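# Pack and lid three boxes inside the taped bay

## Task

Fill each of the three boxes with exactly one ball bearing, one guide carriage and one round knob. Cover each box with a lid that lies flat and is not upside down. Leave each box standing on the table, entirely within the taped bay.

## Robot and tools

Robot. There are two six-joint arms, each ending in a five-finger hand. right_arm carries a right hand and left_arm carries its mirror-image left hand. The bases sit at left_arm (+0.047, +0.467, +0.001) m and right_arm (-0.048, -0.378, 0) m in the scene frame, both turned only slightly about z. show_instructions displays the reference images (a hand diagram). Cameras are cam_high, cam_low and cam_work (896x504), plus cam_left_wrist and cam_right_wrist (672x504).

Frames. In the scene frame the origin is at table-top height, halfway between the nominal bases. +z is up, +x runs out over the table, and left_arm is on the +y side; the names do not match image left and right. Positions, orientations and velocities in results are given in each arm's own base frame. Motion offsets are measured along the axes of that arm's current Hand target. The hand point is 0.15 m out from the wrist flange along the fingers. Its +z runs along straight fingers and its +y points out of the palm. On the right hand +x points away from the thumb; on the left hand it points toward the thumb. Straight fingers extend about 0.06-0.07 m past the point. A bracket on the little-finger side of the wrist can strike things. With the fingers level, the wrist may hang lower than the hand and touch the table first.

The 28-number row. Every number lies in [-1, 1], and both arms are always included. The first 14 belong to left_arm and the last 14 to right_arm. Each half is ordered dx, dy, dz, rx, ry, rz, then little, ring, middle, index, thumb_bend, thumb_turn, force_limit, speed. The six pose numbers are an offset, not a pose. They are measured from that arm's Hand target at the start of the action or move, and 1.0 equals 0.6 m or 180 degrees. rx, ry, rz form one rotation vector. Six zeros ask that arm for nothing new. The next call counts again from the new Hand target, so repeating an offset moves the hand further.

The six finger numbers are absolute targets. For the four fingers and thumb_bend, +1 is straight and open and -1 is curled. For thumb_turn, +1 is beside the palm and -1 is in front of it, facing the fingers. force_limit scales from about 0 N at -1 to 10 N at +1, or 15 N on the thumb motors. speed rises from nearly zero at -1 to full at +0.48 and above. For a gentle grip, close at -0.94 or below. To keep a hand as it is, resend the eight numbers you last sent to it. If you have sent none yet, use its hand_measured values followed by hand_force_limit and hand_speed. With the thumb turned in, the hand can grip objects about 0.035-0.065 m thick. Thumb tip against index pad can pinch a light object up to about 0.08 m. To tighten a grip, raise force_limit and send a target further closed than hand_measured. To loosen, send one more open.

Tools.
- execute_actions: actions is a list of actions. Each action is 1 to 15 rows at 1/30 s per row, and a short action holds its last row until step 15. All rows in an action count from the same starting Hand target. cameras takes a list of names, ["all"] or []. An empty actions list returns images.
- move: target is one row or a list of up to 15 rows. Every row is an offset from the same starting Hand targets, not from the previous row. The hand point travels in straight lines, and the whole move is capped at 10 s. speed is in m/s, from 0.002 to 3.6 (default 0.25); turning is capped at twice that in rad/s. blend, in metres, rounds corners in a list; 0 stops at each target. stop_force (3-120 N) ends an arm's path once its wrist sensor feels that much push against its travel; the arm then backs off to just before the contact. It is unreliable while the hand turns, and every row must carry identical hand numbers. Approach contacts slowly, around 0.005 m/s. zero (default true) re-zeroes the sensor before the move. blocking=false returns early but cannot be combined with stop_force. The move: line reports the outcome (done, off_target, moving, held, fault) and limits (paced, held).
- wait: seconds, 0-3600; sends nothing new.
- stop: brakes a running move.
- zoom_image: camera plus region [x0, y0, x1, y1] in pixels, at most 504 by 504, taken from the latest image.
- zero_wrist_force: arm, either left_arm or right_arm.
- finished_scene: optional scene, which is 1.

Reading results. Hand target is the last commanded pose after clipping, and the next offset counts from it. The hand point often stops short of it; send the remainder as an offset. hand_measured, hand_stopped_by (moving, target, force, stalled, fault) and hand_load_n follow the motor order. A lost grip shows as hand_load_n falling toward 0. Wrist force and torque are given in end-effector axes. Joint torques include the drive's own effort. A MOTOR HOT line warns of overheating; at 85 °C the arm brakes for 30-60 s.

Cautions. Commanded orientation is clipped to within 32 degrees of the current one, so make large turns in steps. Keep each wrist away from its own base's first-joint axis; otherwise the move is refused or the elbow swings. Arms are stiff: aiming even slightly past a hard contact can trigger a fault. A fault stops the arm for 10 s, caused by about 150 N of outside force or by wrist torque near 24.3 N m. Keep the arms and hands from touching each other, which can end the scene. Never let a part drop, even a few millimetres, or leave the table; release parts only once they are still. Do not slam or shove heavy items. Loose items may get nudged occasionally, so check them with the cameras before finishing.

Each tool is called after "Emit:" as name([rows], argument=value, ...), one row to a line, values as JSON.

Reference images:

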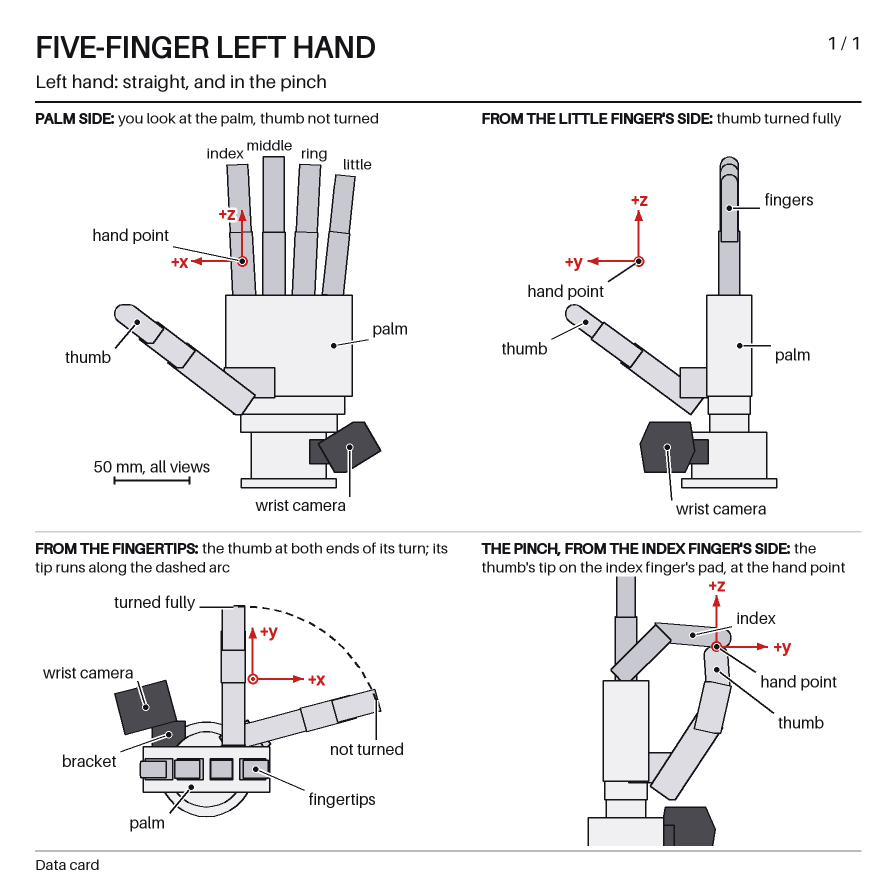

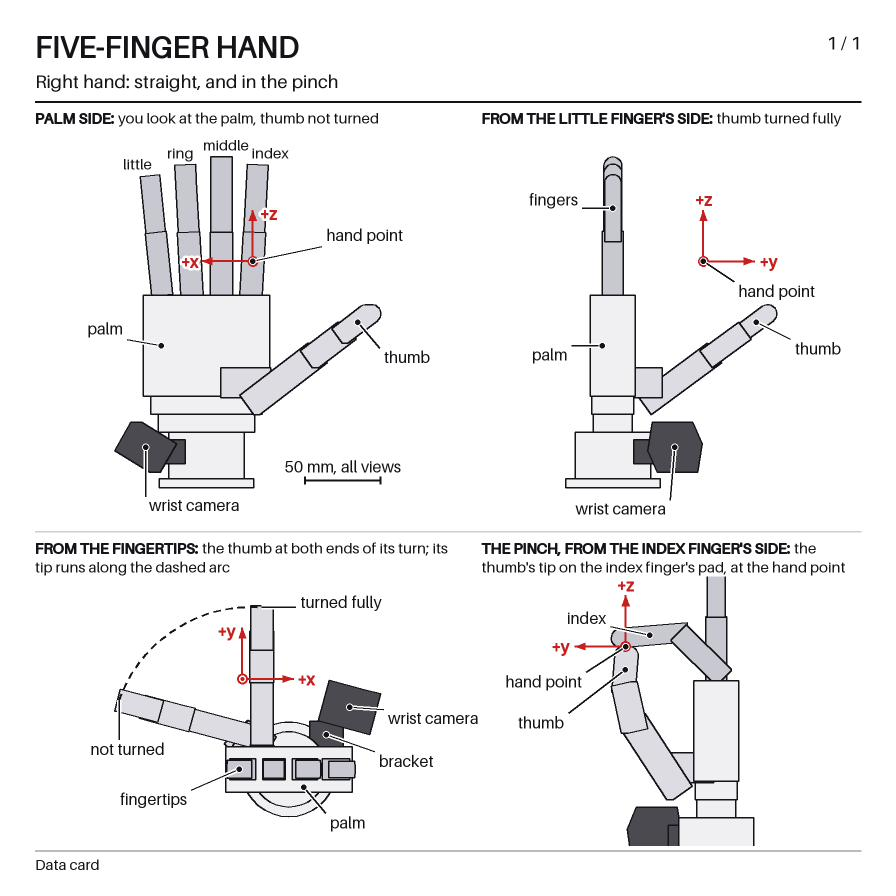

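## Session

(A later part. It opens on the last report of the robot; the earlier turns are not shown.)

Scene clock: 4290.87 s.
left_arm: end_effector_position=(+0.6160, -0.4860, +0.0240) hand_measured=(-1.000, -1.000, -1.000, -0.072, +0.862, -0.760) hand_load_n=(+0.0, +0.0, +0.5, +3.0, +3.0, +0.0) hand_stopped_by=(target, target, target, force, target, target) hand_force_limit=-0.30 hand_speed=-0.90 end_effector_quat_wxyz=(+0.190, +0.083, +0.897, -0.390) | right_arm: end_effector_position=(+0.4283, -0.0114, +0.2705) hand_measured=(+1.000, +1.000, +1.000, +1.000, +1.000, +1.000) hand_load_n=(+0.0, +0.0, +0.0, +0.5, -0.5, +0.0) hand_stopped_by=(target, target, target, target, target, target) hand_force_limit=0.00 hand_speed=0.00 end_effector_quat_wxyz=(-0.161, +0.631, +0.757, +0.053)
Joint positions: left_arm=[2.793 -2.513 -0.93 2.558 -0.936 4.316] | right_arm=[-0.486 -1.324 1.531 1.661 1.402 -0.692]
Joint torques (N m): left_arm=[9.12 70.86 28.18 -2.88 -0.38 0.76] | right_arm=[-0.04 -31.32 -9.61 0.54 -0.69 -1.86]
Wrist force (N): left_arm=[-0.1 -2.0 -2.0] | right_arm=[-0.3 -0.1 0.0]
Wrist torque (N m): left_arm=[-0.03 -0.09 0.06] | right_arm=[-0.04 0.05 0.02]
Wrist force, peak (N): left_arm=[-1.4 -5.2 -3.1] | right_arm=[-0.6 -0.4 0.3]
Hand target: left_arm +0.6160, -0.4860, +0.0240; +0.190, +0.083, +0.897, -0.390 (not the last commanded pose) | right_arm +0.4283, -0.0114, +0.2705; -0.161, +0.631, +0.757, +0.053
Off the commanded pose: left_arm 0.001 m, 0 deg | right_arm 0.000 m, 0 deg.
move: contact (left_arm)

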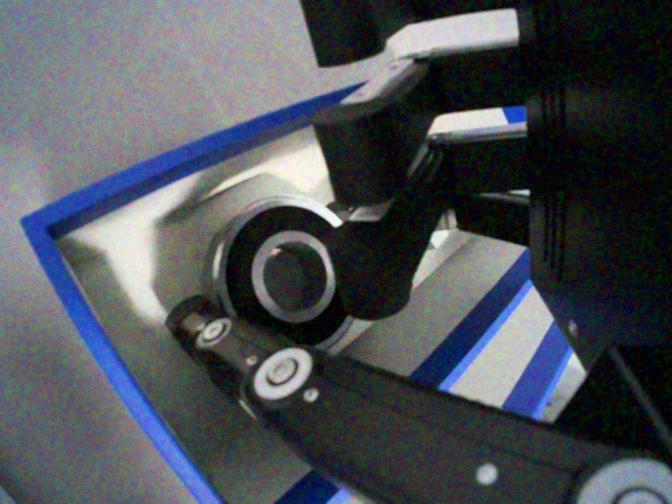

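Emit:
move([
  [0,0,0,0,0,0,-1,-1,-1,-0.5,1,-0.76,-0.3,-0.3,0,0,0,0,0,0,1,1,1,1,1,1,0,0],
  [-0.02034,-0.03339,-0.03115,0,0,0,-1,-1,-1,-1,0.86,-0.76,-0.3,0,0,0,0,0,0,0,1,1,1,1,1,1,0,0],
  [-0.00203,0.00348,-0.01043,0,0,0,-1,-1,-1,-1,0.86,-0.76,-0.3,0,0,0,0,0,0,0,1,1,1,1,1,1,0,0],
], speed=[0.05,0.05,0.05], cameras=["cam_left_wrist"])

Scene clock: 4327.27 s.
left_arm: end_effector_position=(+0.6160, -0.4800, +0.0271) hand_measured=(-1.000, -1.000, -1.000, -1.000, +0.860, -0.760) hand_load_n=(+0.0, +0.0, +0.0, +0.0, +0.0, +0.0) hand_stopped_by=(target, target, target, target, target, target) hand_force_limit=-0.30 hand_speed=0.00 end_effector_quat_wxyz=(+0.190, +0.083, +0.897, -0.390) | right_arm: end_effector_position=(+0.4283, -0.0114, +0.2705) hand_measured=(+1.000, +1.000, +1.000, +1.000, +1.000, +1.000) hand_load_n=(+0.0, +0.0, +0.5, +0.0, +0.0, +0.0) hand_stopped_by=(target, target, target, target, target, target) hand_force_limit=0.00 hand_speed=0.00 end_effector_quat_wxyz=(-0.161, +0.631, +0.757, +0.053)
Joint positions: left_arm=[2.802 -2.503 -0.943 2.555 -0.931 4.324] | right_arm=[-0.486 -1.324 1.531 1.661 1.402 -0.692]
Joint torques (N m): left_arm=[12.3 43.46 6.09 0.9 2.33 1.29] | right_arm=[0.3 -31.26 -9.2 0.68 -0.92 -2.01]
Wrist force (N): left_arm=[0.5 -0.1 -0.4] | right_arm=[-0.4 -0.3 -0.1]
Wrist torque (N m): left_arm=[-0.01 -0.07 -0.03] | right_arm=[-0.07 0.06 0.01]
Wrist force, peak (N): left_arm=[-0.3 -2.2 -2.0] | right_arm=[-0.7 -0.6 0.0]
Hand target: left_arm +0.6160, -0.4800, +0.0270; +0.190, +0.083, +0.897, -0.390 | right_arm +0.4283, -0.0114, +0.2705; -0.161, +0.631, +0.757, +0.053
Off the commanded pose: left_arm 0.000 m, 0 deg | right_arm 0.000 m, 0 deg.
move: done

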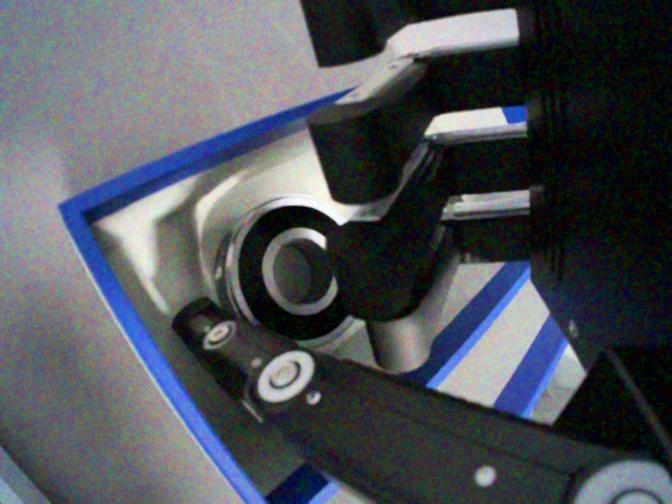

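Emit:
move(target=[0,-0.06252,0.06701,0,0,0,-1,-1,-1,-1,0.86,-0.76,-0.3,0,0,0,0,0,0,0,1,1,1,1,1,1,0,0], speed=0.04, stop_force=4, cameras=["cam_left_wrist"])

Scene clock: 4335.13 s.
left_arm: end_effector_position=(+0.6160, -0.5350, +0.0269) hand_measured=(-1.000, -1.000, -1.000, -1.000, +0.860, -0.760) hand_load_n=(+0.0, +0.0, +0.0, +0.5, +0.5, +0.0) hand_stopped_by=(target, target, target, target, target, target) hand_force_limit=-0.30 hand_speed=0.00 end_effector_quat_wxyz=(+0.190, +0.083, +0.897, -0.390) | right_arm: end_effector_position=(+0.4283, -0.0114, +0.2705) hand_measured=(+1.000, +1.000, +1.000, +1.000, +1.000, +1.000) hand_load_n=(+0.0, +0.0, +0.0, +0.0, +0.0, +0.0) hand_stopped_by=(target, target, target, target, target, target) hand_force_limit=0.00 hand_speed=0.00 end_effector_quat_wxyz=(-0.161, +0.631, +0.757, +0.053)
Joint positions: left_arm=[2.724 -2.584 -0.778 2.513 -0.981 4.251] | right_arm=[-0.486 -1.324 1.531 1.661 1.402 -0.692]
Joint torques (N m): left_arm=[-15.47 45.76 30.52 -3.04 -0.64 -1.37] | right_arm=[0.26 -30.23 -9.13 0.64 -0.78 -1.93]
Wrist force (N): left_arm=[1.1 0.6 -1.8] | right_arm=[-0.4 -0.4 0.0]
Wrist torque (N m): left_arm=[0.06 -0.20 0.24] | right_arm=[-0.09 0.07 0.01]
Wrist force, peak (N): left_arm=[1.1 0.9 -1.7] | right_arm=[-0.6 -0.5 0.2]
Hand target: left_arm +0.6160, -0.5350, +0.0269; +0.190, +0.083, +0.897, -0.390 | right_arm +0.4283, -0.0114, +0.2705; -0.161, +0.631, +0.757, +0.053
Off the commanded pose: left_arm 0.000 m, 0 deg | right_arm 0.000 m, 0 deg.
move: done

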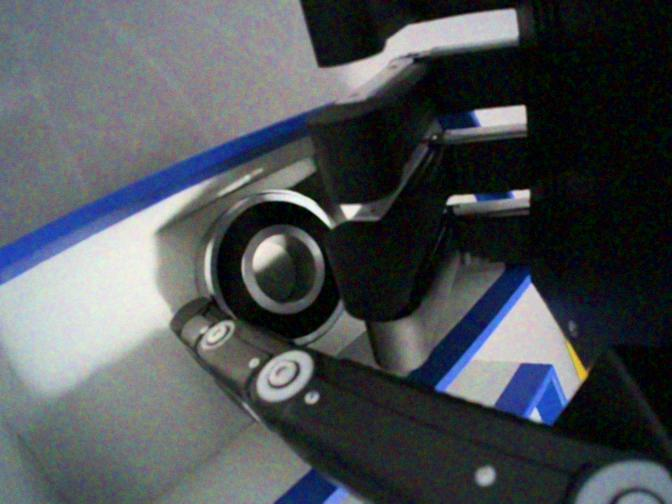

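Emit:
move([
  [-0.04067,-0.06223,-0.06717,0,0,0,-1,-1,-1,-1,0.86,-0.76,-0.3,0,0,0,0,0,0,0,1,1,1,1,1,1,0,0],
  [0.10194,-0.0636,-0.19378,0,0,0,-1,-1,-1,-1,0.86,-0.76,-0.3,0,0,0,0,0,0,0,1,1,1,1,1,1,0,0],
  [0.15142,0.01765,-0.11798,0,0,0,-1,-1,-1,-1,0.86,-0.76,-0.3,0,0,0,0,0,0,0,1,1,1,1,1,1,0,0],
], speed=[0.08,0.12,0.06], blend=[0.01,0.015,0], stop_force=4, cameras=["cam_left_wrist"])

Scene clock: 4362.67 s.
left_arm: end_effector_position=(+0.5165, -0.4759, +0.0271) hand_measured=(-1.000, -1.000, -1.000, -1.000, +0.860, -0.760) hand_load_n=(+0.0, +0.0, +0.0, +0.0, +0.0, +0.0) hand_stopped_by=(target, target, target, target, target, target) hand_force_limit=-0.30 hand_speed=0.00 end_effector_quat_wxyz=(+0.190, +0.083, +0.897, -0.390) | right_arm: end_effector_position=(+0.4283, -0.0114, +0.2705) hand_measured=(+1.000, +1.000, +1.000, +1.000, +1.000, +1.000) hand_load_n=(+0.0, +0.0, +0.0, +0.0, +0.0, +0.0) hand_stopped_by=(target, target, target, target, target, target) hand_force_limit=0.00 hand_speed=0.00 end_effector_quat_wxyz=(-0.161, +0.631, +0.757, +0.053)
Joint positions: left_arm=[2.749 -2.287 -1.338 2.764 -0.965 4.273] | right_arm=[-0.486 -1.324 1.531 1.661 1.402 -0.692]
Joint torques (N m): left_arm=[-4.01 35.97 6.29 1.23 -0.16 -1.38] | right_arm=[-0.21 -30.4 -8.81 0.72 -0.8 -1.85]
Wrist force (N): left_arm=[0.8 -0.5 -0.6] | right_arm=[-0.5 -0.4 0.1]
Wrist torque (N m): left_arm=[-0.11 -0.14 0.15] | right_arm=[-0.09 0.08 0.00]
Wrist force, peak (N): left_arm=[1.0 0.9 -1.8] | right_arm=[-0.6 -0.6 0.2]
Hand target: left_arm +0.5165, -0.4759, +0.0271; +0.190, +0.083, +0.897, -0.390 | right_arm +0.4283, -0.0114, +0.2705; -0.161, +0.631, +0.757, +0.053
Off the commanded pose: left_arm 0.000 m, 0 deg | right_arm 0.000 m, 0 deg.
move: done

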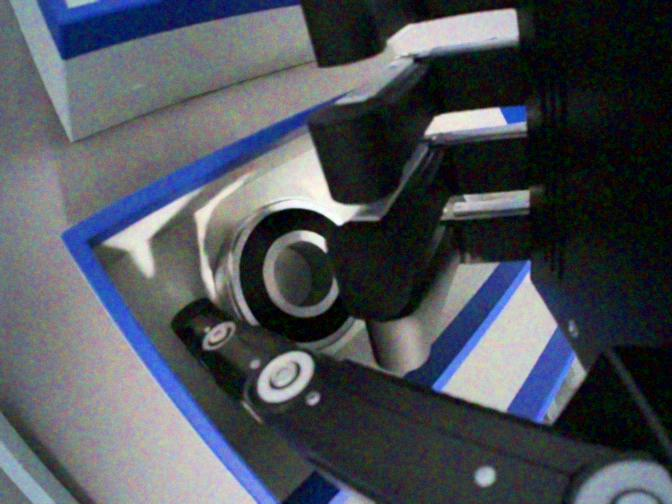

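Emit:
move(target=[0.00457,-0.05957,0.06087,0,0,0,-1,-1,-1,-1,0.86,-0.76,-0.3,0,0,0,0,0,0,0,1,1,1,1,1,1,0,0], speed=0.04, stop_force=4, cameras=["cam_left_wrist"])

Scene clock: 4376.80 s.
left_arm: end_effector_position=(+0.5135, -0.5270, +0.0271) hand_measured=(-1.000, -1.000, -1.000, -1.000, +0.860, -0.760) hand_load_n=(+0.0, +0.0, +0.0, +0.0, +0.5, +0.0) hand_stopped_by=(target, target, target, target, target, target) hand_force_limit=-0.30 hand_speed=0.00 end_effector_quat_wxyz=(+0.190, +0.083, +0.897, -0.390) | right_arm: end_effector_position=(+0.4283, -0.0114, +0.2705) hand_measured=(+1.000, +1.000, +1.000, +1.000, +1.000, +1.000) hand_load_n=(+0.0, +0.0, +0.0, +0.0, -0.5, +0.0) hand_stopped_by=(target, target, target, target, target, target) hand_force_limit=0.00 hand_speed=0.00 end_effector_quat_wxyz=(-0.161, +0.631, +0.757, +0.053)
Joint positions: left_arm=[2.664 -2.344 -1.226 2.75 -1.021 4.199] | right_arm=[-0.486 -1.324 1.531 1.661 1.402 -0.692]
Joint torques (N m): left_arm=[-13.79 37.47 28.32 -3.05 -0.91 -1.43] | right_arm=[0.59 -31.08 -8.93 0.7 -0.9 -1.97]
Wrist force (N): left_arm=[0.6 0.0 -1.6] | right_arm=[-0.3 -0.4 0.1]
Wrist torque (N m): left_arm=[0.02 -0.16 0.20] | right_arm=[-0.09 0.06 0.01]
Wrist force, peak (N): left_arm=[0.6 -0.1 -1.8] | right_arm=[-0.5 -0.6 -0.1]
Hand target: left_arm +0.5135, -0.5270, +0.0271; +0.190, +0.083, +0.897, -0.390 | right_arm +0.4283, -0.0114, +0.2705; -0.161, +0.631, +0.757, +0.053
Off the commanded pose: left_arm 0.000 m, 0 deg | right_arm 0.000 m, 0 deg.
move: done

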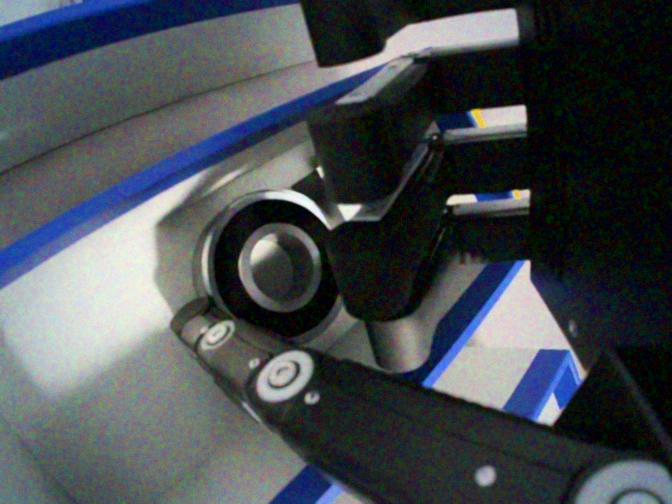

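Emit:
move([
  [-0.04745,-0.07337,-0.07755,0,0,0,-1,-1,-1,-1,0.86,-0.76,-0.3,0,0,0,0,0,0,0,1,1,1,1,1,1,0,0],
  [-0.22002,0.44831,-0.66553,-0.02526,-0.11834,-0.1236,-1,-1,-1,0.26,0.84,-0.76,-0.4,0,0,0,0,0,0,0,1,1,1,1,1,1,0,0],
], speed=[0.1,0.28], blend=[0.02,0], cameras=["cam_left_wrist","cam_high","cam_work"])

Emit:
zoom_image(camera="cam_high", region=[428, 228, 518, 308])

Scene clock: 4426.57 s.
left_arm: end_effector_position=(+0.6037, -0.0516, +0.1501) hand_measured=(-1.000, -1.000, -1.000, +0.260, +0.840, -0.760) hand_load_n=(+0.0, +0.0, +0.0, +0.0, +0.0, +0.0) hand_stopped_by=(target, target, target, target, target, target) hand_force_limit=-0.40 hand_speed=0.00 end_effector_quat_wxyz=(+0.277, -0.171, +0.861, -0.392) | right_arm: end_effector_position=(+0.4283, -0.0114, +0.2705) hand_measured=(+1.000, +1.000, +1.000, +1.000, +1.000, +1.000) hand_load_n=(+0.0, +0.0, +0.0, +0.0, +0.0, +0.5) hand_stopped_by=(target, target, target, target, target, target) hand_force_limit=0.00 hand_speed=0.00 end_effector_quat_wxyz=(-0.161, +0.631, +0.757, +0.053)
Joint positions: left_arm=[3.567 -2.035 -1.5 2.494 -0.675 4.486] | right_arm=[-0.486 -1.324 1.531 1.661 1.402 -0.692]
Joint torques (N m): left_arm=[12.76 24.49 27.49 -3.41 2.49 1.28] | right_arm=[0.16 -30.48 -8.77 0.63 -0.83 -1.99]
Wrist force (N): left_arm=[-0.1 0.0 -0.9] | right_arm=[-0.4 -0.3 0.2]
Wrist torque (N m): left_arm=[0.06 -0.03 -0.09] | right_arm=[-0.09 0.06 0.01]
Wrist force, peak (N): left_arm=[0.7 -1.9 -0.1] | right_arm=[-0.7 -0.4 0.0]
Hand target: left_arm +0.6037, -0.0516, +0.1501; +0.277, -0.171, +0.861, -0.392 | right_arm +0.4283, -0.0114, +0.2705; -0.161, +0.631, +0.757, +0.053
Off the commanded pose: left_arm 0.000 m, 0 deg | right_arm 0.000 m, 0 deg.
move: done
Images, in order (width x height): cam_high 896x504, cam_work 896x504, cam_left_wrist 672x504.

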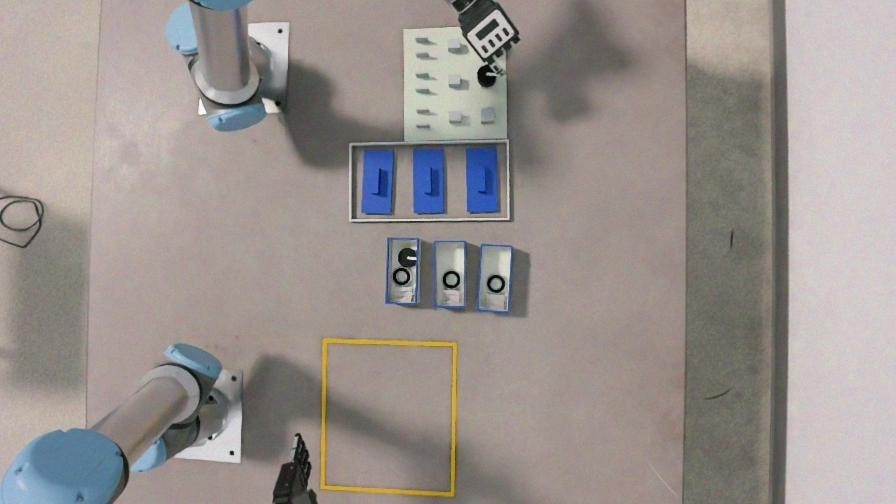

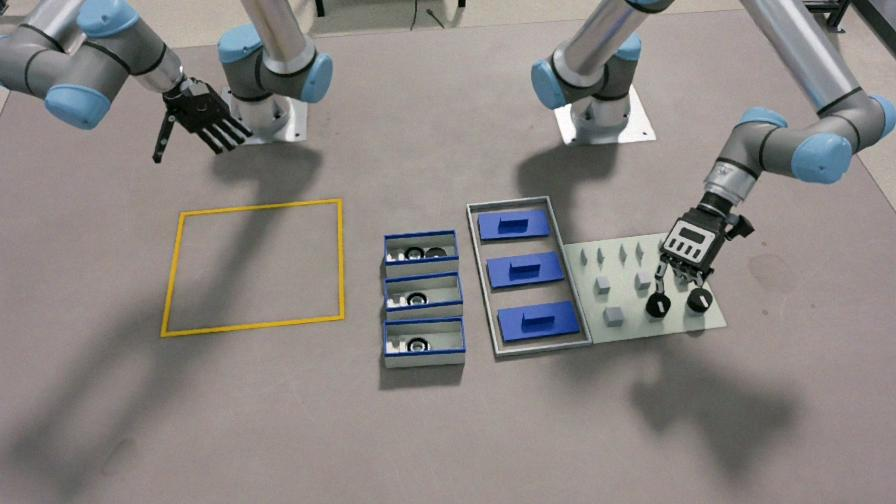

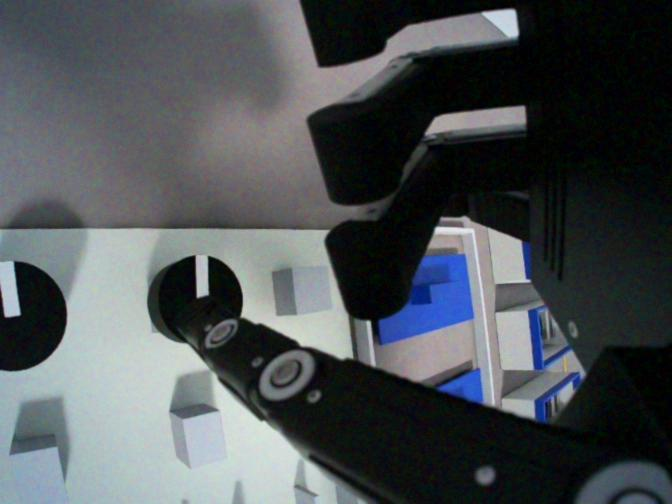

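Scaled by 5.600 from the camera's image (finer frame: 1280x720).

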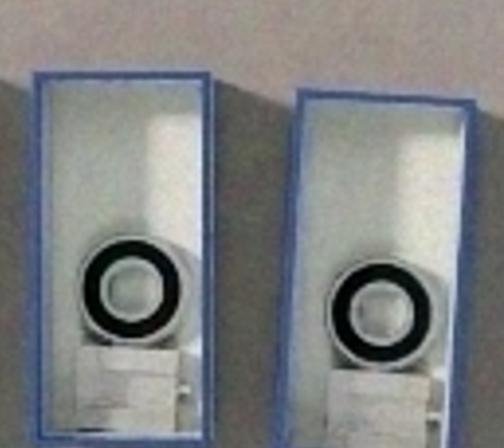

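Emit:
move([
  [0.0547,0.1232,0.0862,0,0,0,-1,-1,-1,0.26,0.84,-0.76,-0.4,0,0,0,0,0,0,0,1,1,1,1,1,1,0,0],
  [0.0547,0.1232,0.0862,0,0,0,-1,-1,-1,0.26,0.65,-0.76,-0.4,-0.6,0,0,0,0,0,0,1,1,1,1,1,1,0,0],
  [0.0547,0.1232,0.0862,0,0,0,-1,-1,-1,-0.3,0.65,-0.76,-0.25,-0.9,0,0,0,0,0,0,1,1,1,1,1,1,0,0],
], speed=[0.12,0.12,0.12], cameras=["cam_high"])

Emit:
zoom_image(camera="cam_high", region=[428, 232, 518, 312])

Scene clock: 4481.87 s.
left_arm: end_effector_position=(+0.6036, -0.0516, +0.0540) hand_measured=(-1.000, -1.000, -1.000, +0.030, +0.652, -0.760) hand_load_n=(+0.0, +0.0, +0.0, +4.5, +4.0, -1.0) hand_stopped_by=(target, target, target, force, target, target) hand_force_limit=-0.25 hand_speed=-0.90 end_effector_quat_wxyz=(+0.277, -0.171, +0.861, -0.392) | right_arm: end_effector_position=(+0.4283, -0.0114, +0.2705) hand_measured=(+1.000, +1.000, +1.000, +1.000, +1.000, +1.000) hand_load_n=(+0.0, +0.0, +0.0, +0.0, +0.0, +0.0) hand_stopped_by=(target, target, target, target, target, target) hand_force_limit=0.00 hand_speed=0.00 end_effector_quat_wxyz=(-0.161, +0.631, +0.757, +0.053)
Joint positions: left_arm=[3.567 -2.143 -1.605 2.707 -0.675 4.487] | right_arm=[-0.486 -1.324 1.531 1.661 1.402 -0.692]
Joint torques (N m): left_arm=[-13.01 26.88 4.14 -0.14 0.45 -1.45] | right_arm=[0.29 -30.41 -9.59 0.78 -0.87 -2]
Wrist force (N): left_arm=[0.2 0.2 -1.0] | right_arm=[-0.5 0.0 0.0]
Wrist torque (N m): left_arm=[0.08 -0.08 0.10] | right_arm=[-0.02 0.08 0.02]
Wrist force, peak (N): left_arm=[0.4 0.4 -1.2] | right_arm=[-0.5 -0.5 0.4]
Hand target: left_arm +0.6036, -0.0516, +0.0540; +0.277, -0.171, +0.861, -0.392 | right_arm +0.4283, -0.0114, +0.2705; -0.161, +0.631, +0.757, +0.053
Off the commanded pose: left_arm 0.000 m, 0 deg | right_arm 0.000 m, 0 deg.
move: done

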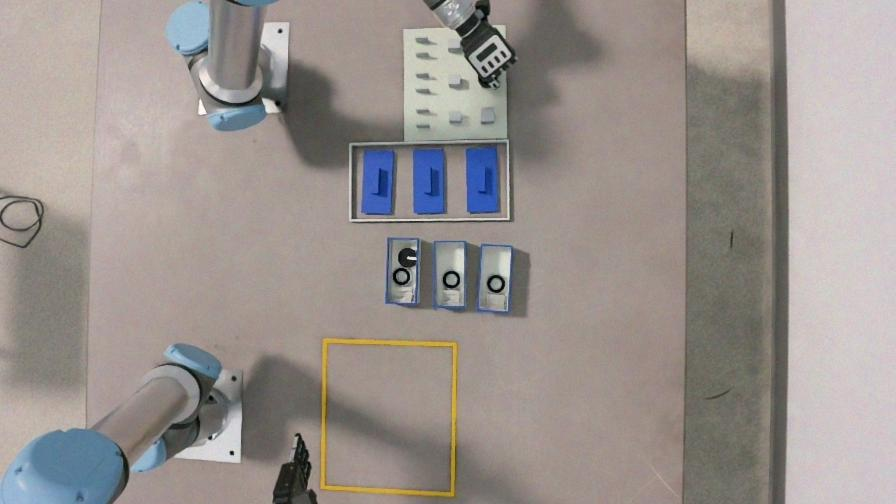

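Scaled by 5.600 from the camera's image (finer frame: 1280x720).

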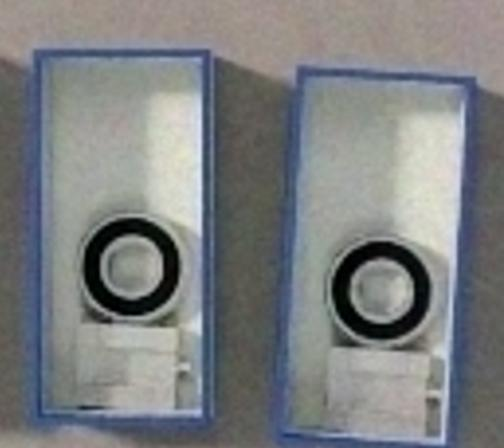

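Emit:
zoom_image(camera="cam_high", region=[378, 232, 468, 312])

Scaled by 5.600 from the camera's image (finer frame: 1280x720).

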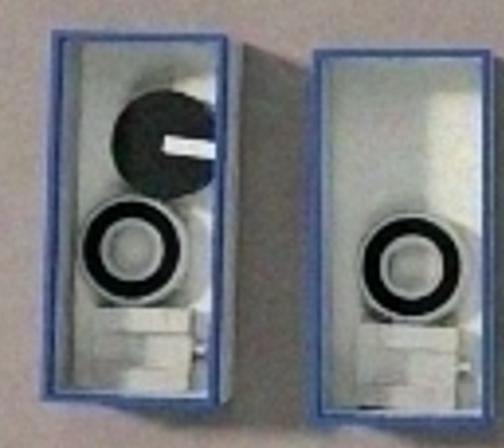

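Emit:
move([
  [-0.0547,-0.1232,-0.0862,0,0,0,-1,-1,-1,-0.3,0.65,-0.76,-0.25,-0.9,0,0,0,0,0,0,1,1,1,1,1,1,0,0],
  [0.4042,-0.5576,0.2430,0,0,0,-1,-1,-1,-0.3,0.65,-0.76,-0.25,-0.9,0,0,0,0,0,0,1,1,1,1,1,1,0,0],
  [0.4412,-0.4743,0.3013,0,0,0,-1,-1,-1,-0.3,0.65,-0.76,-0.25,-0.9,0,0,0,0,0,0,1,1,1,1,1,1,0,0],
], speed=[0.08,0.18,0.08], blend=[0.02,0.01,0], cameras=["cam_high","cam_left_wrist","cam_low"])

Scene clock: 4575.07 s.
left_arm: end_effector_position=(+0.5272, -0.4722, +0.0852) hand_measured=(-1.000, -1.000, -1.000, +0.030, +0.652, -0.760) hand_load_n=(+0.0, +0.0, +0.0, +4.5, +4.0, -0.5) hand_stopped_by=(target, target, target, force, target, target) hand_force_limit=-0.25 hand_speed=-0.90 end_effector_quat_wxyz=(+0.277, -0.171, +0.861, -0.392) | right_arm: end_effector_position=(+0.4283, -0.0114, +0.2705) hand_measured=(+1.000, +1.000, +1.000, +1.000, +1.000, +1.000) hand_load_n=(+0.0, +0.0, +0.0, +0.0, +0.0, +0.0) hand_stopped_by=(target, target, target, target, target, target) hand_force_limit=0.00 hand_speed=0.00 end_effector_quat_wxyz=(-0.161, +0.631, +0.757, +0.053)
Joint positions: left_arm=[2.68 -2.109 -1.474 2.992 -1.32 3.724] | right_arm=[-0.486 -1.324 1.531 1.661 1.402 -0.692]
Joint torques (N m): left_arm=[-14.27 30.66 6.58 1.79 -1.51 -1.6] | right_arm=[0.67 -29.92 -9.63 0.74 -0.83 -2.08]
Wrist force (N): left_arm=[0.7 0.1 -0.6] | right_arm=[-0.4 -0.4 -0.1]
Wrist torque (N m): left_arm=[0.01 -0.09 0.12] | right_arm=[-0.08 0.07 0.00]
Wrist force, peak (N): left_arm=[1.2 -1.0 -0.6] | right_arm=[-0.7 -0.2 0.4]
Hand target: left_arm +0.5272, -0.4722, +0.0851; +0.277, -0.171, +0.861, -0.392 | right_arm +0.4283, -0.0114, +0.2705; -0.161, +0.631, +0.757, +0.053
Off the commanded pose: left_arm 0.000 m, 0 deg | right_arm 0.000 m, 0 deg.
move: done
Images, in order (width x height): cam_high 896x504, cam_low 896x504, cam_left_wrist 672x504.

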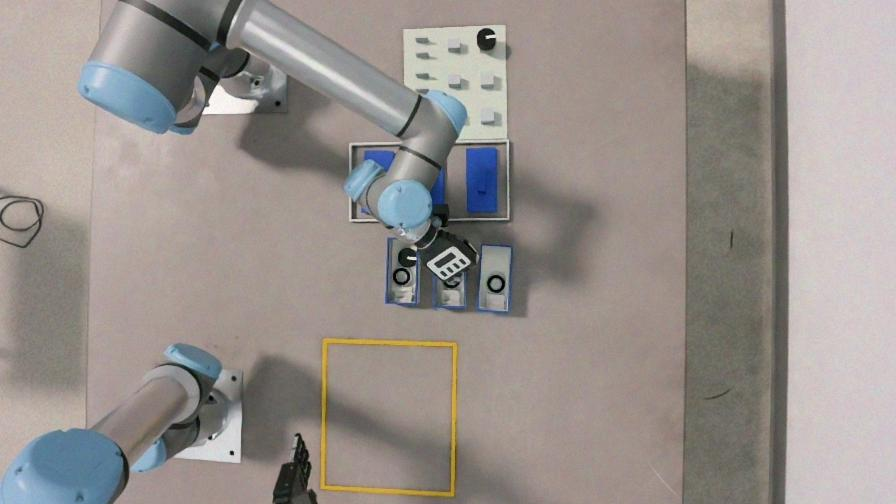

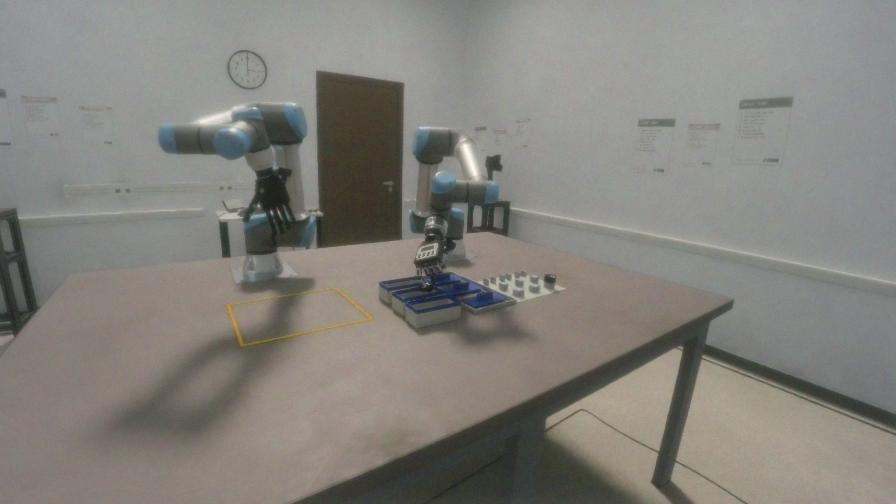

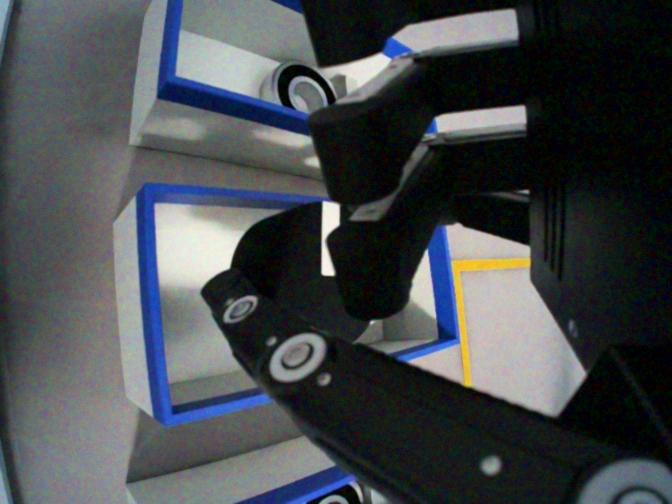

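Emit:
move(target=[0.0320,0.0720,0.0505,0,0,0,-1,-1,-1,-0.3,0.65,-0.76,-0.25,-0.9,0,0,0,0,0,0,1,1,1,1,1,1,0,0], speed=0.03, stop_force=4, cameras=["cam_left_wrist"])

Scene clock: 4582.50 s.
left_arm: end_effector_position=(+0.5272, -0.4722, +0.0397) hand_measured=(-1.000, -1.000, -1.000, +0.030, +0.652, -0.760) hand_load_n=(+0.0, +0.0, +0.0, +5.0, +5.0, -0.5) hand_stopped_by=(target, target, target, force, target, target) hand_force_limit=-0.25 hand_speed=-0.90 end_effector_quat_wxyz=(+0.277, -0.171, +0.861, -0.392) | right_arm: end_effector_position=(+0.4283, -0.0114, +0.2705) hand_measured=(+1.000, +1.000, +1.000, +1.000, +1.000, +1.000) hand_load_n=(+0.0, +0.0, +0.0, +0.0, +0.0, +0.0) hand_stopped_by=(target, target, target, target, target, target) hand_force_limit=0.00 hand_speed=0.00 end_effector_quat_wxyz=(-0.161, +0.631, +0.757, +0.053)
Joint positions: left_arm=[2.68 -2.159 -1.522 3.091 -1.32 3.724] | right_arm=[-0.486 -1.324 1.531 1.661 1.402 -0.692]
Joint torques (N m): left_arm=[-14.02 59.73 28.09 -1.85 -0.64 0.82] | right_arm=[0.42 -29.78 -9.6 0.8 -0.84 -2.09]
Wrist force (N): left_arm=[1.2 0.3 -1.1] | right_arm=[-0.6 -0.2 0.2]
Wrist torque (N m): left_arm=[0.03 -0.13 0.11] | right_arm=[-0.06 0.09 0.00]
Wrist force, peak (N): left_arm=[-2.1 -2.5 -4.6] | right_arm=[-0.6 -0.4 0.3]
Hand target: left_arm +0.5272, -0.4722, +0.0397; +0.277, -0.171, +0.861, -0.392 (not the last commanded pose) | right_arm +0.4283, -0.0114, +0.2705; -0.161, +0.631, +0.757, +0.053
Off the commanded pose: left_arm 0.011 m, 0 deg | right_arm 0.000 m, 0 deg.
move: contact (left_arm)

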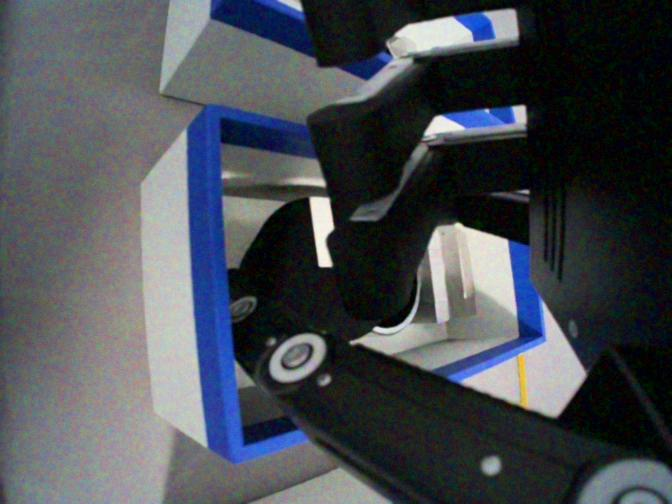

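Emit:
move([
  [-0.0059,-0.0019,0.0003,0,0,0,-1,-1,-1,-0.3,0.65,-0.76,-0.25,-0.9,0,0,0,0,0,0,1,1,1,1,1,1,0,0],
  [0.0019,0.0157,0.0126,0,0,0,-1,-1,-1,-0.3,0.65,-0.76,-0.25,-0.9,0,0,0,0,0,0,1,1,1,1,1,1,0,0],
], speed=[0.01,0.02], stop_force=4, cameras=["cam_left_wrist"])

Scene clock: 4631.43 s.
left_arm: end_effector_position=(+0.5302, -0.4712, +0.0378) hand_measured=(-1.000, -1.000, -1.000, +0.030, +0.652, -0.760) hand_load_n=(+0.0, +0.0, +0.0, +4.0, +5.0, -0.5) hand_stopped_by=(target, target, target, force, target, target) hand_force_limit=-0.25 hand_speed=-0.90 end_effector_quat_wxyz=(+0.277, -0.171, +0.860, -0.392) | right_arm: end_effector_position=(+0.4283, -0.0114, +0.2705) hand_measured=(+1.000, +1.000, +1.000, +1.000, +1.000, +1.000) hand_load_n=(+0.0, +0.0, +0.0, +0.0, +0.0, +0.0) hand_stopped_by=(target, target, target, target, target, target) hand_force_limit=0.00 hand_speed=0.00 end_effector_quat_wxyz=(-0.161, +0.631, +0.757, +0.053)
Joint positions: left_arm=[2.685 -2.165 -1.518 3.092 -1.317 3.727] | right_arm=[-0.486 -1.324 1.531 1.661 1.402 -0.692]
Joint torques (N m): left_arm=[1.78 59.43 27.81 -2.1 0.35 -0.03] | right_arm=[0.55 -29 -9.02 0.68 -0.81 -2.09]
Wrist force (N): left_arm=[0.8 0.0 -1.7] | right_arm=[-0.2 -0.4 0.0]
Wrist torque (N m): left_arm=[0.01 -0.16 -0.06] | right_arm=[-0.08 0.04 0.02]
Wrist force, peak (N): left_arm=[-2.1 -3.8 -3.6] | right_arm=[-0.7 -0.3 0.0]
Hand target: left_arm +0.5302, -0.4713, +0.0378; +0.277, -0.171, +0.860, -0.392 (not the last commanded pose) | right_arm +0.4283, -0.0114, +0.2705; -0.161, +0.631, +0.757, +0.053
Off the commanded pose: left_arm 0.010 m, 0 deg | right_arm 0.000 m, 0 deg.
move: contact (left_arm); path passed 1 of 2 targets

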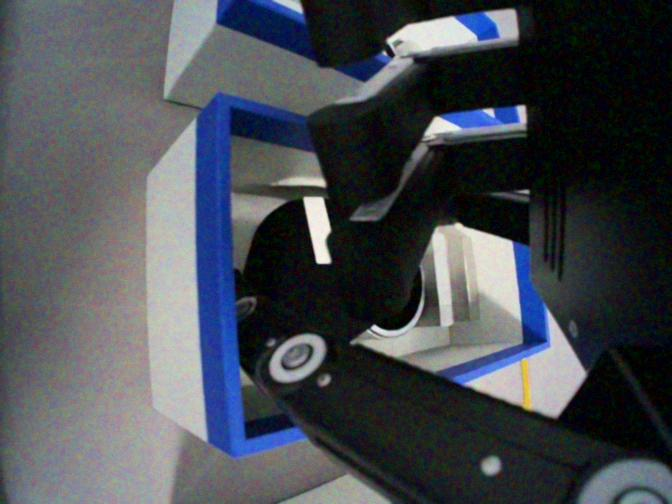

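Emit:
wait(seconds=0.1, cameras=["all"])

Emit:
zoom_image(camera="cam_left_wrist", region=[140, 80, 560, 480])

Emit:
zoom_image(camera="cam_high", region=[418, 222, 508, 312])

Scene clock: 4658.33 s.
left_arm: end_effector_position=(+0.5302, -0.4713, +0.0378) hand_measured=(-1.000, -1.000, -1.000, +0.030, +0.652, -0.760) hand_load_n=(+0.0, +0.0, +0.0, +4.5, +5.0, -0.5) hand_stopped_by=(target, target, target, force, target, target) hand_force_limit=-0.25 hand_speed=-0.90 end_effector_quat_wxyz=(+0.277, -0.171, +0.860, -0.392) | right_arm: end_effector_position=(+0.4283, -0.0114, +0.2705) hand_measured=(+1.000, +1.000, +1.000, +1.000, +1.000, +1.000) hand_load_n=(+0.0, +0.0, +0.0, +0.0, +0.0, +0.0) hand_stopped_by=(target, target, target, target, target, target) hand_force_limit=0.00 hand_speed=0.00 end_effector_quat_wxyz=(-0.161, +0.631, +0.757, +0.053)
Joint positions: left_arm=[2.685 -2.165 -1.518 3.092 -1.317 3.727] | right_arm=[-0.486 -1.324 1.531 1.661 1.402 -0.692]
Joint torques (N m): left_arm=[-11.99 58.78 27.34 -1.93 -0.7 -1.12] | right_arm=[1 -29.95 -9.05 0.73 -0.83 -1.97]
Wrist force (N): left_arm=[0.6 -0.2 -2.2] | right_arm=[-0.5 -0.3 0.2]
Wrist torque (N m): left_arm=[0.04 -0.15 -0.07] | right_arm=[-0.08 0.07 0.00]
Wrist force, peak (N): left_arm=[0.5 -0.7 -2.5] | right_arm=[-0.7 -0.3 0.2]
Hand target: left_arm +0.5302, -0.4713, +0.0378; +0.277, -0.171, +0.860, -0.392 (not the last commanded pose) | right_arm +0.4283, -0.0114, +0.2705; -0.161, +0.631, +0.757, +0.053
Off the commanded pose: left_arm 0.010 m, 0 deg | right_arm 0.000 m, 0 deg.
wait: 0.10 s; at rest from the start

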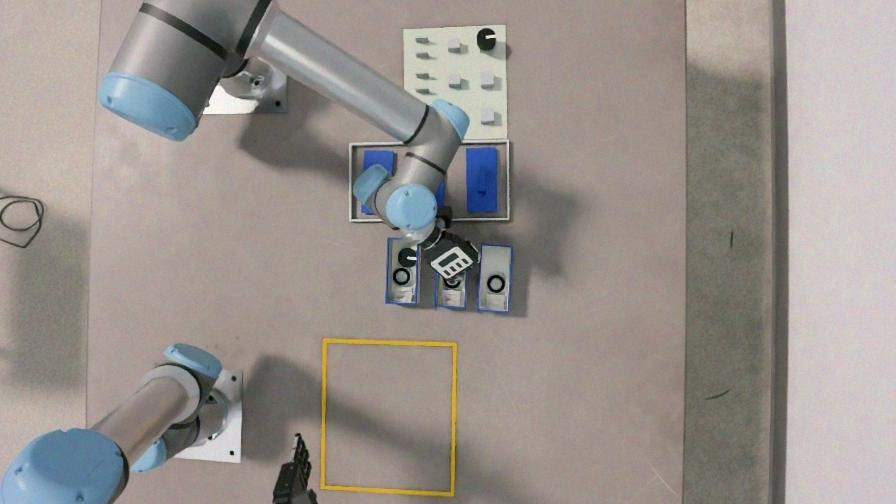

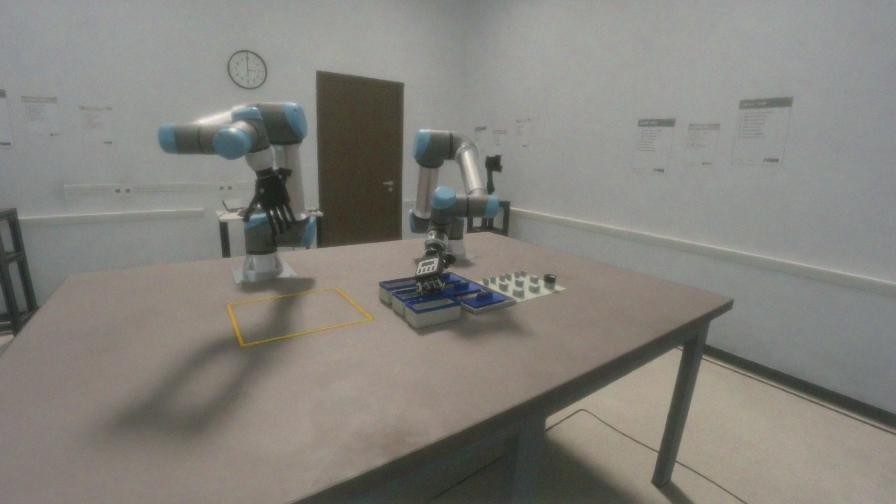

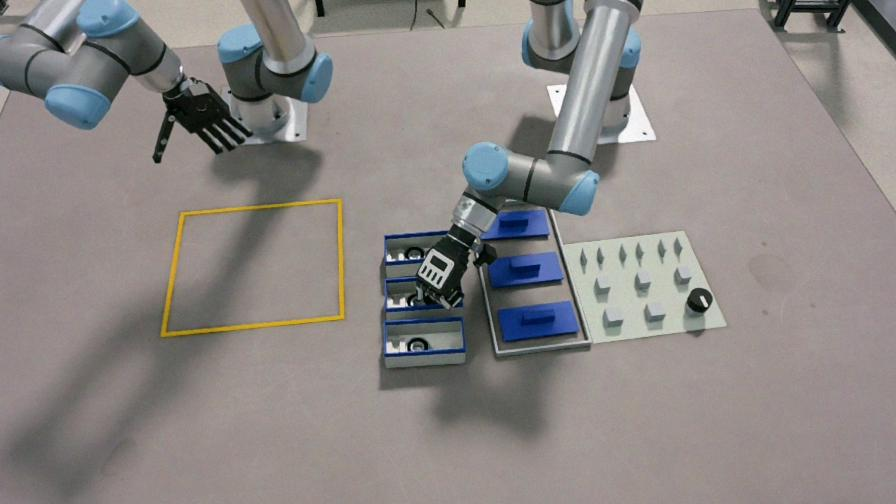

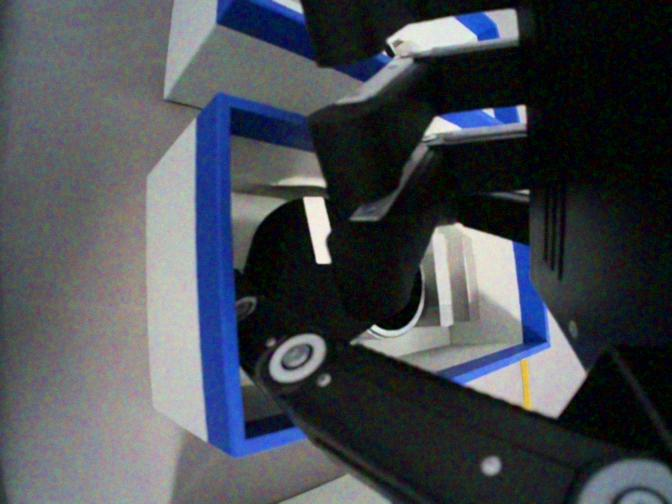

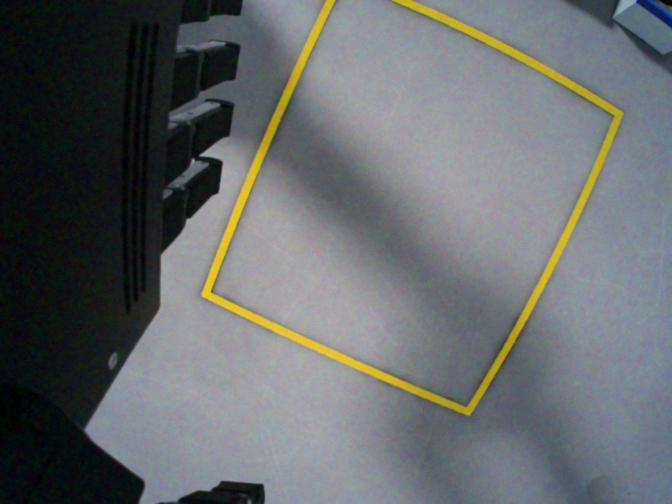

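Scaled by 1.200 from the camera's image (finer frame: 960x720).

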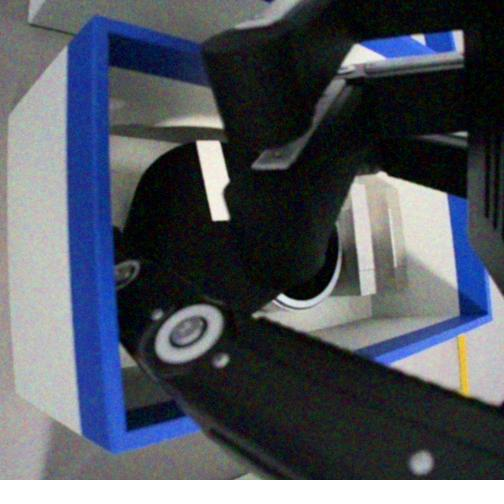

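Scaled by 5.600 from the camera's image (finer frame: 1280x720).

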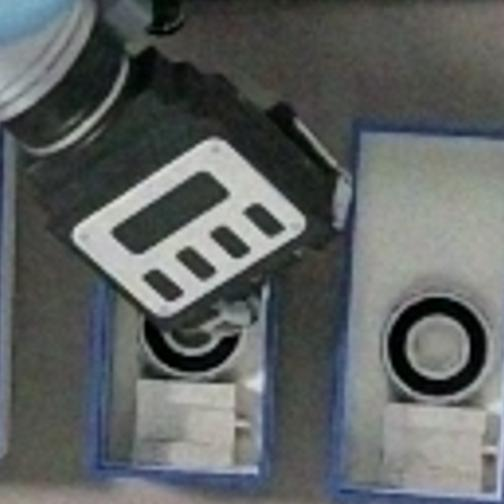

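Emit:
move([
  [-0.0029,-0.0064,-0.0045,0,0,0,-1,-1,-1,-0.3,0.65,-0.76,-0.25,-0.9,0,0,0,0,0,0,1,1,1,1,1,1,0,0],
  [-0.0065,-0.0078,0.0029,0,0,0,-1,-1,-1,-0.3,0.65,-0.76,-0.25,-0.9,0,0,0,0,0,0,1,1,1,1,1,1,0,0],
  [0.0015,0.0101,0.0155,0,0,0,-1,-1,-1,-0.3,0.65,-0.76,-0.25,-0.9,0,0,0,0,0,0,1,1,1,1,1,1,0,0],
], speed=[0.02,0.015,0.02], stop_force=4, cameras=["cam_left_wrist","cam_high"])

Emit:
zoom_image(camera="cam_high", region=[418, 222, 508, 312])

Scene clock: 4706.63 s.
left_arm: end_effector_position=(+0.5347, -0.4733, +0.0379) hand_measured=(-1.000, -1.000, -1.000, +0.030, +0.652, -0.760) hand_load_n=(+0.0, +0.0, +0.0, +5.0, +5.0, -1.0) hand_stopped_by=(target, target, target, force, target, target) hand_force_limit=-0.25 hand_speed=-0.90 end_effector_quat_wxyz=(+0.277, -0.171, +0.860, -0.392) | right_arm: end_effector_position=(+0.4283, -0.0114, +0.2705) hand_measured=(+1.000, +1.000, +1.000, +1.000, +1.000, +1.000) hand_load_n=(+0.0, +0.0, +0.0, +0.0, +0.0, +0.0) hand_stopped_by=(target, target, target, target, target, target) hand_force_limit=0.00 hand_speed=0.00 end_effector_quat_wxyz=(-0.161, +0.631, +0.757, +0.053)
Joint positions: left_arm=[2.685 -2.175 -1.501 3.085 -1.316 3.727] | right_arm=[-0.486 -1.324 1.531 1.661 1.402 -0.692]
Joint torques (N m): left_arm=[6.23 58.63 27.94 -1.77 1.61 0.92] | right_arm=[-0.02 -29.22 -8.63 0.72 -0.71 -1.98]
Wrist force (N): left_arm=[0.6 -0.2 -1.9] | right_arm=[-0.4 -0.1 0.3]
Wrist torque (N m): left_arm=[0.04 -0.12 -0.06] | right_arm=[-0.06 0.06 0.02]
Wrist force, peak (N): left_arm=[-2.4 -2.8 -4.6] | right_arm=[-0.6 -0.6 0.1]
Hand target: left_arm +0.5347, -0.4733, +0.0379; +0.277, -0.171, +0.860, -0.392 (not the last commanded pose) | right_arm +0.4283, -0.0114, +0.2705; -0.161, +0.631, +0.757, +0.053
Off the commanded pose: left_arm 0.010 m, 0 deg | right_arm 0.000 m, 0 deg.
move: contact (left_arm); path passed 2 of 3 targets
Images, in order (width x height): cam_high 896x504, cam_left_wrist 672x504.

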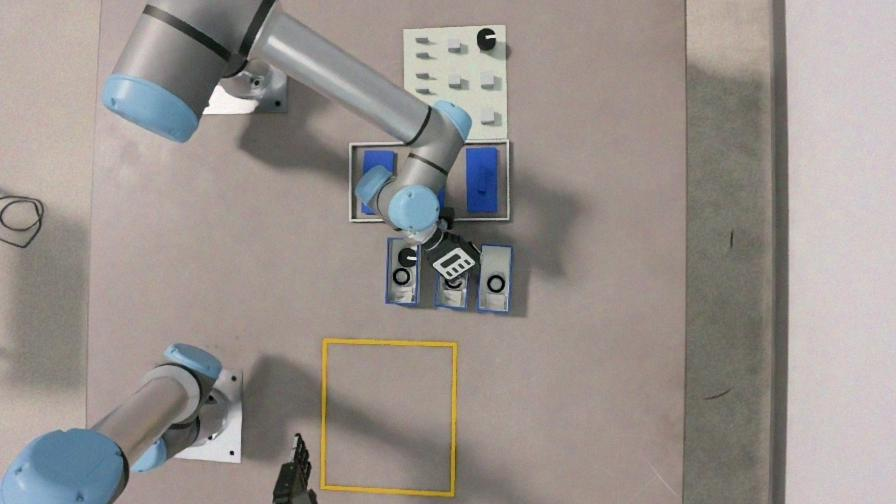

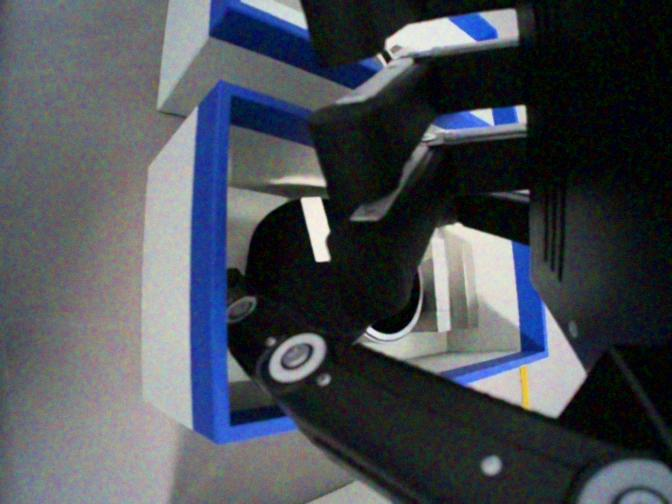

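Scaled by 5.600 from the camera's image (finer frame: 1280x720).

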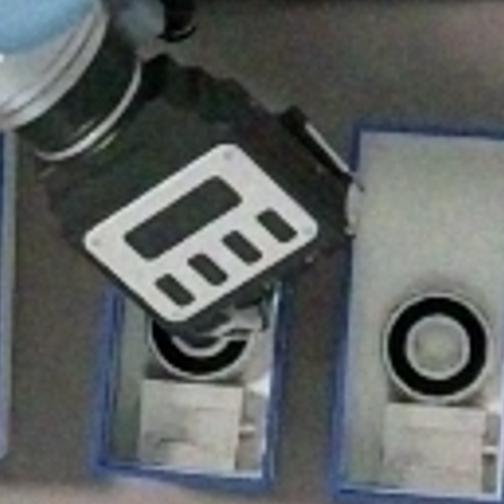

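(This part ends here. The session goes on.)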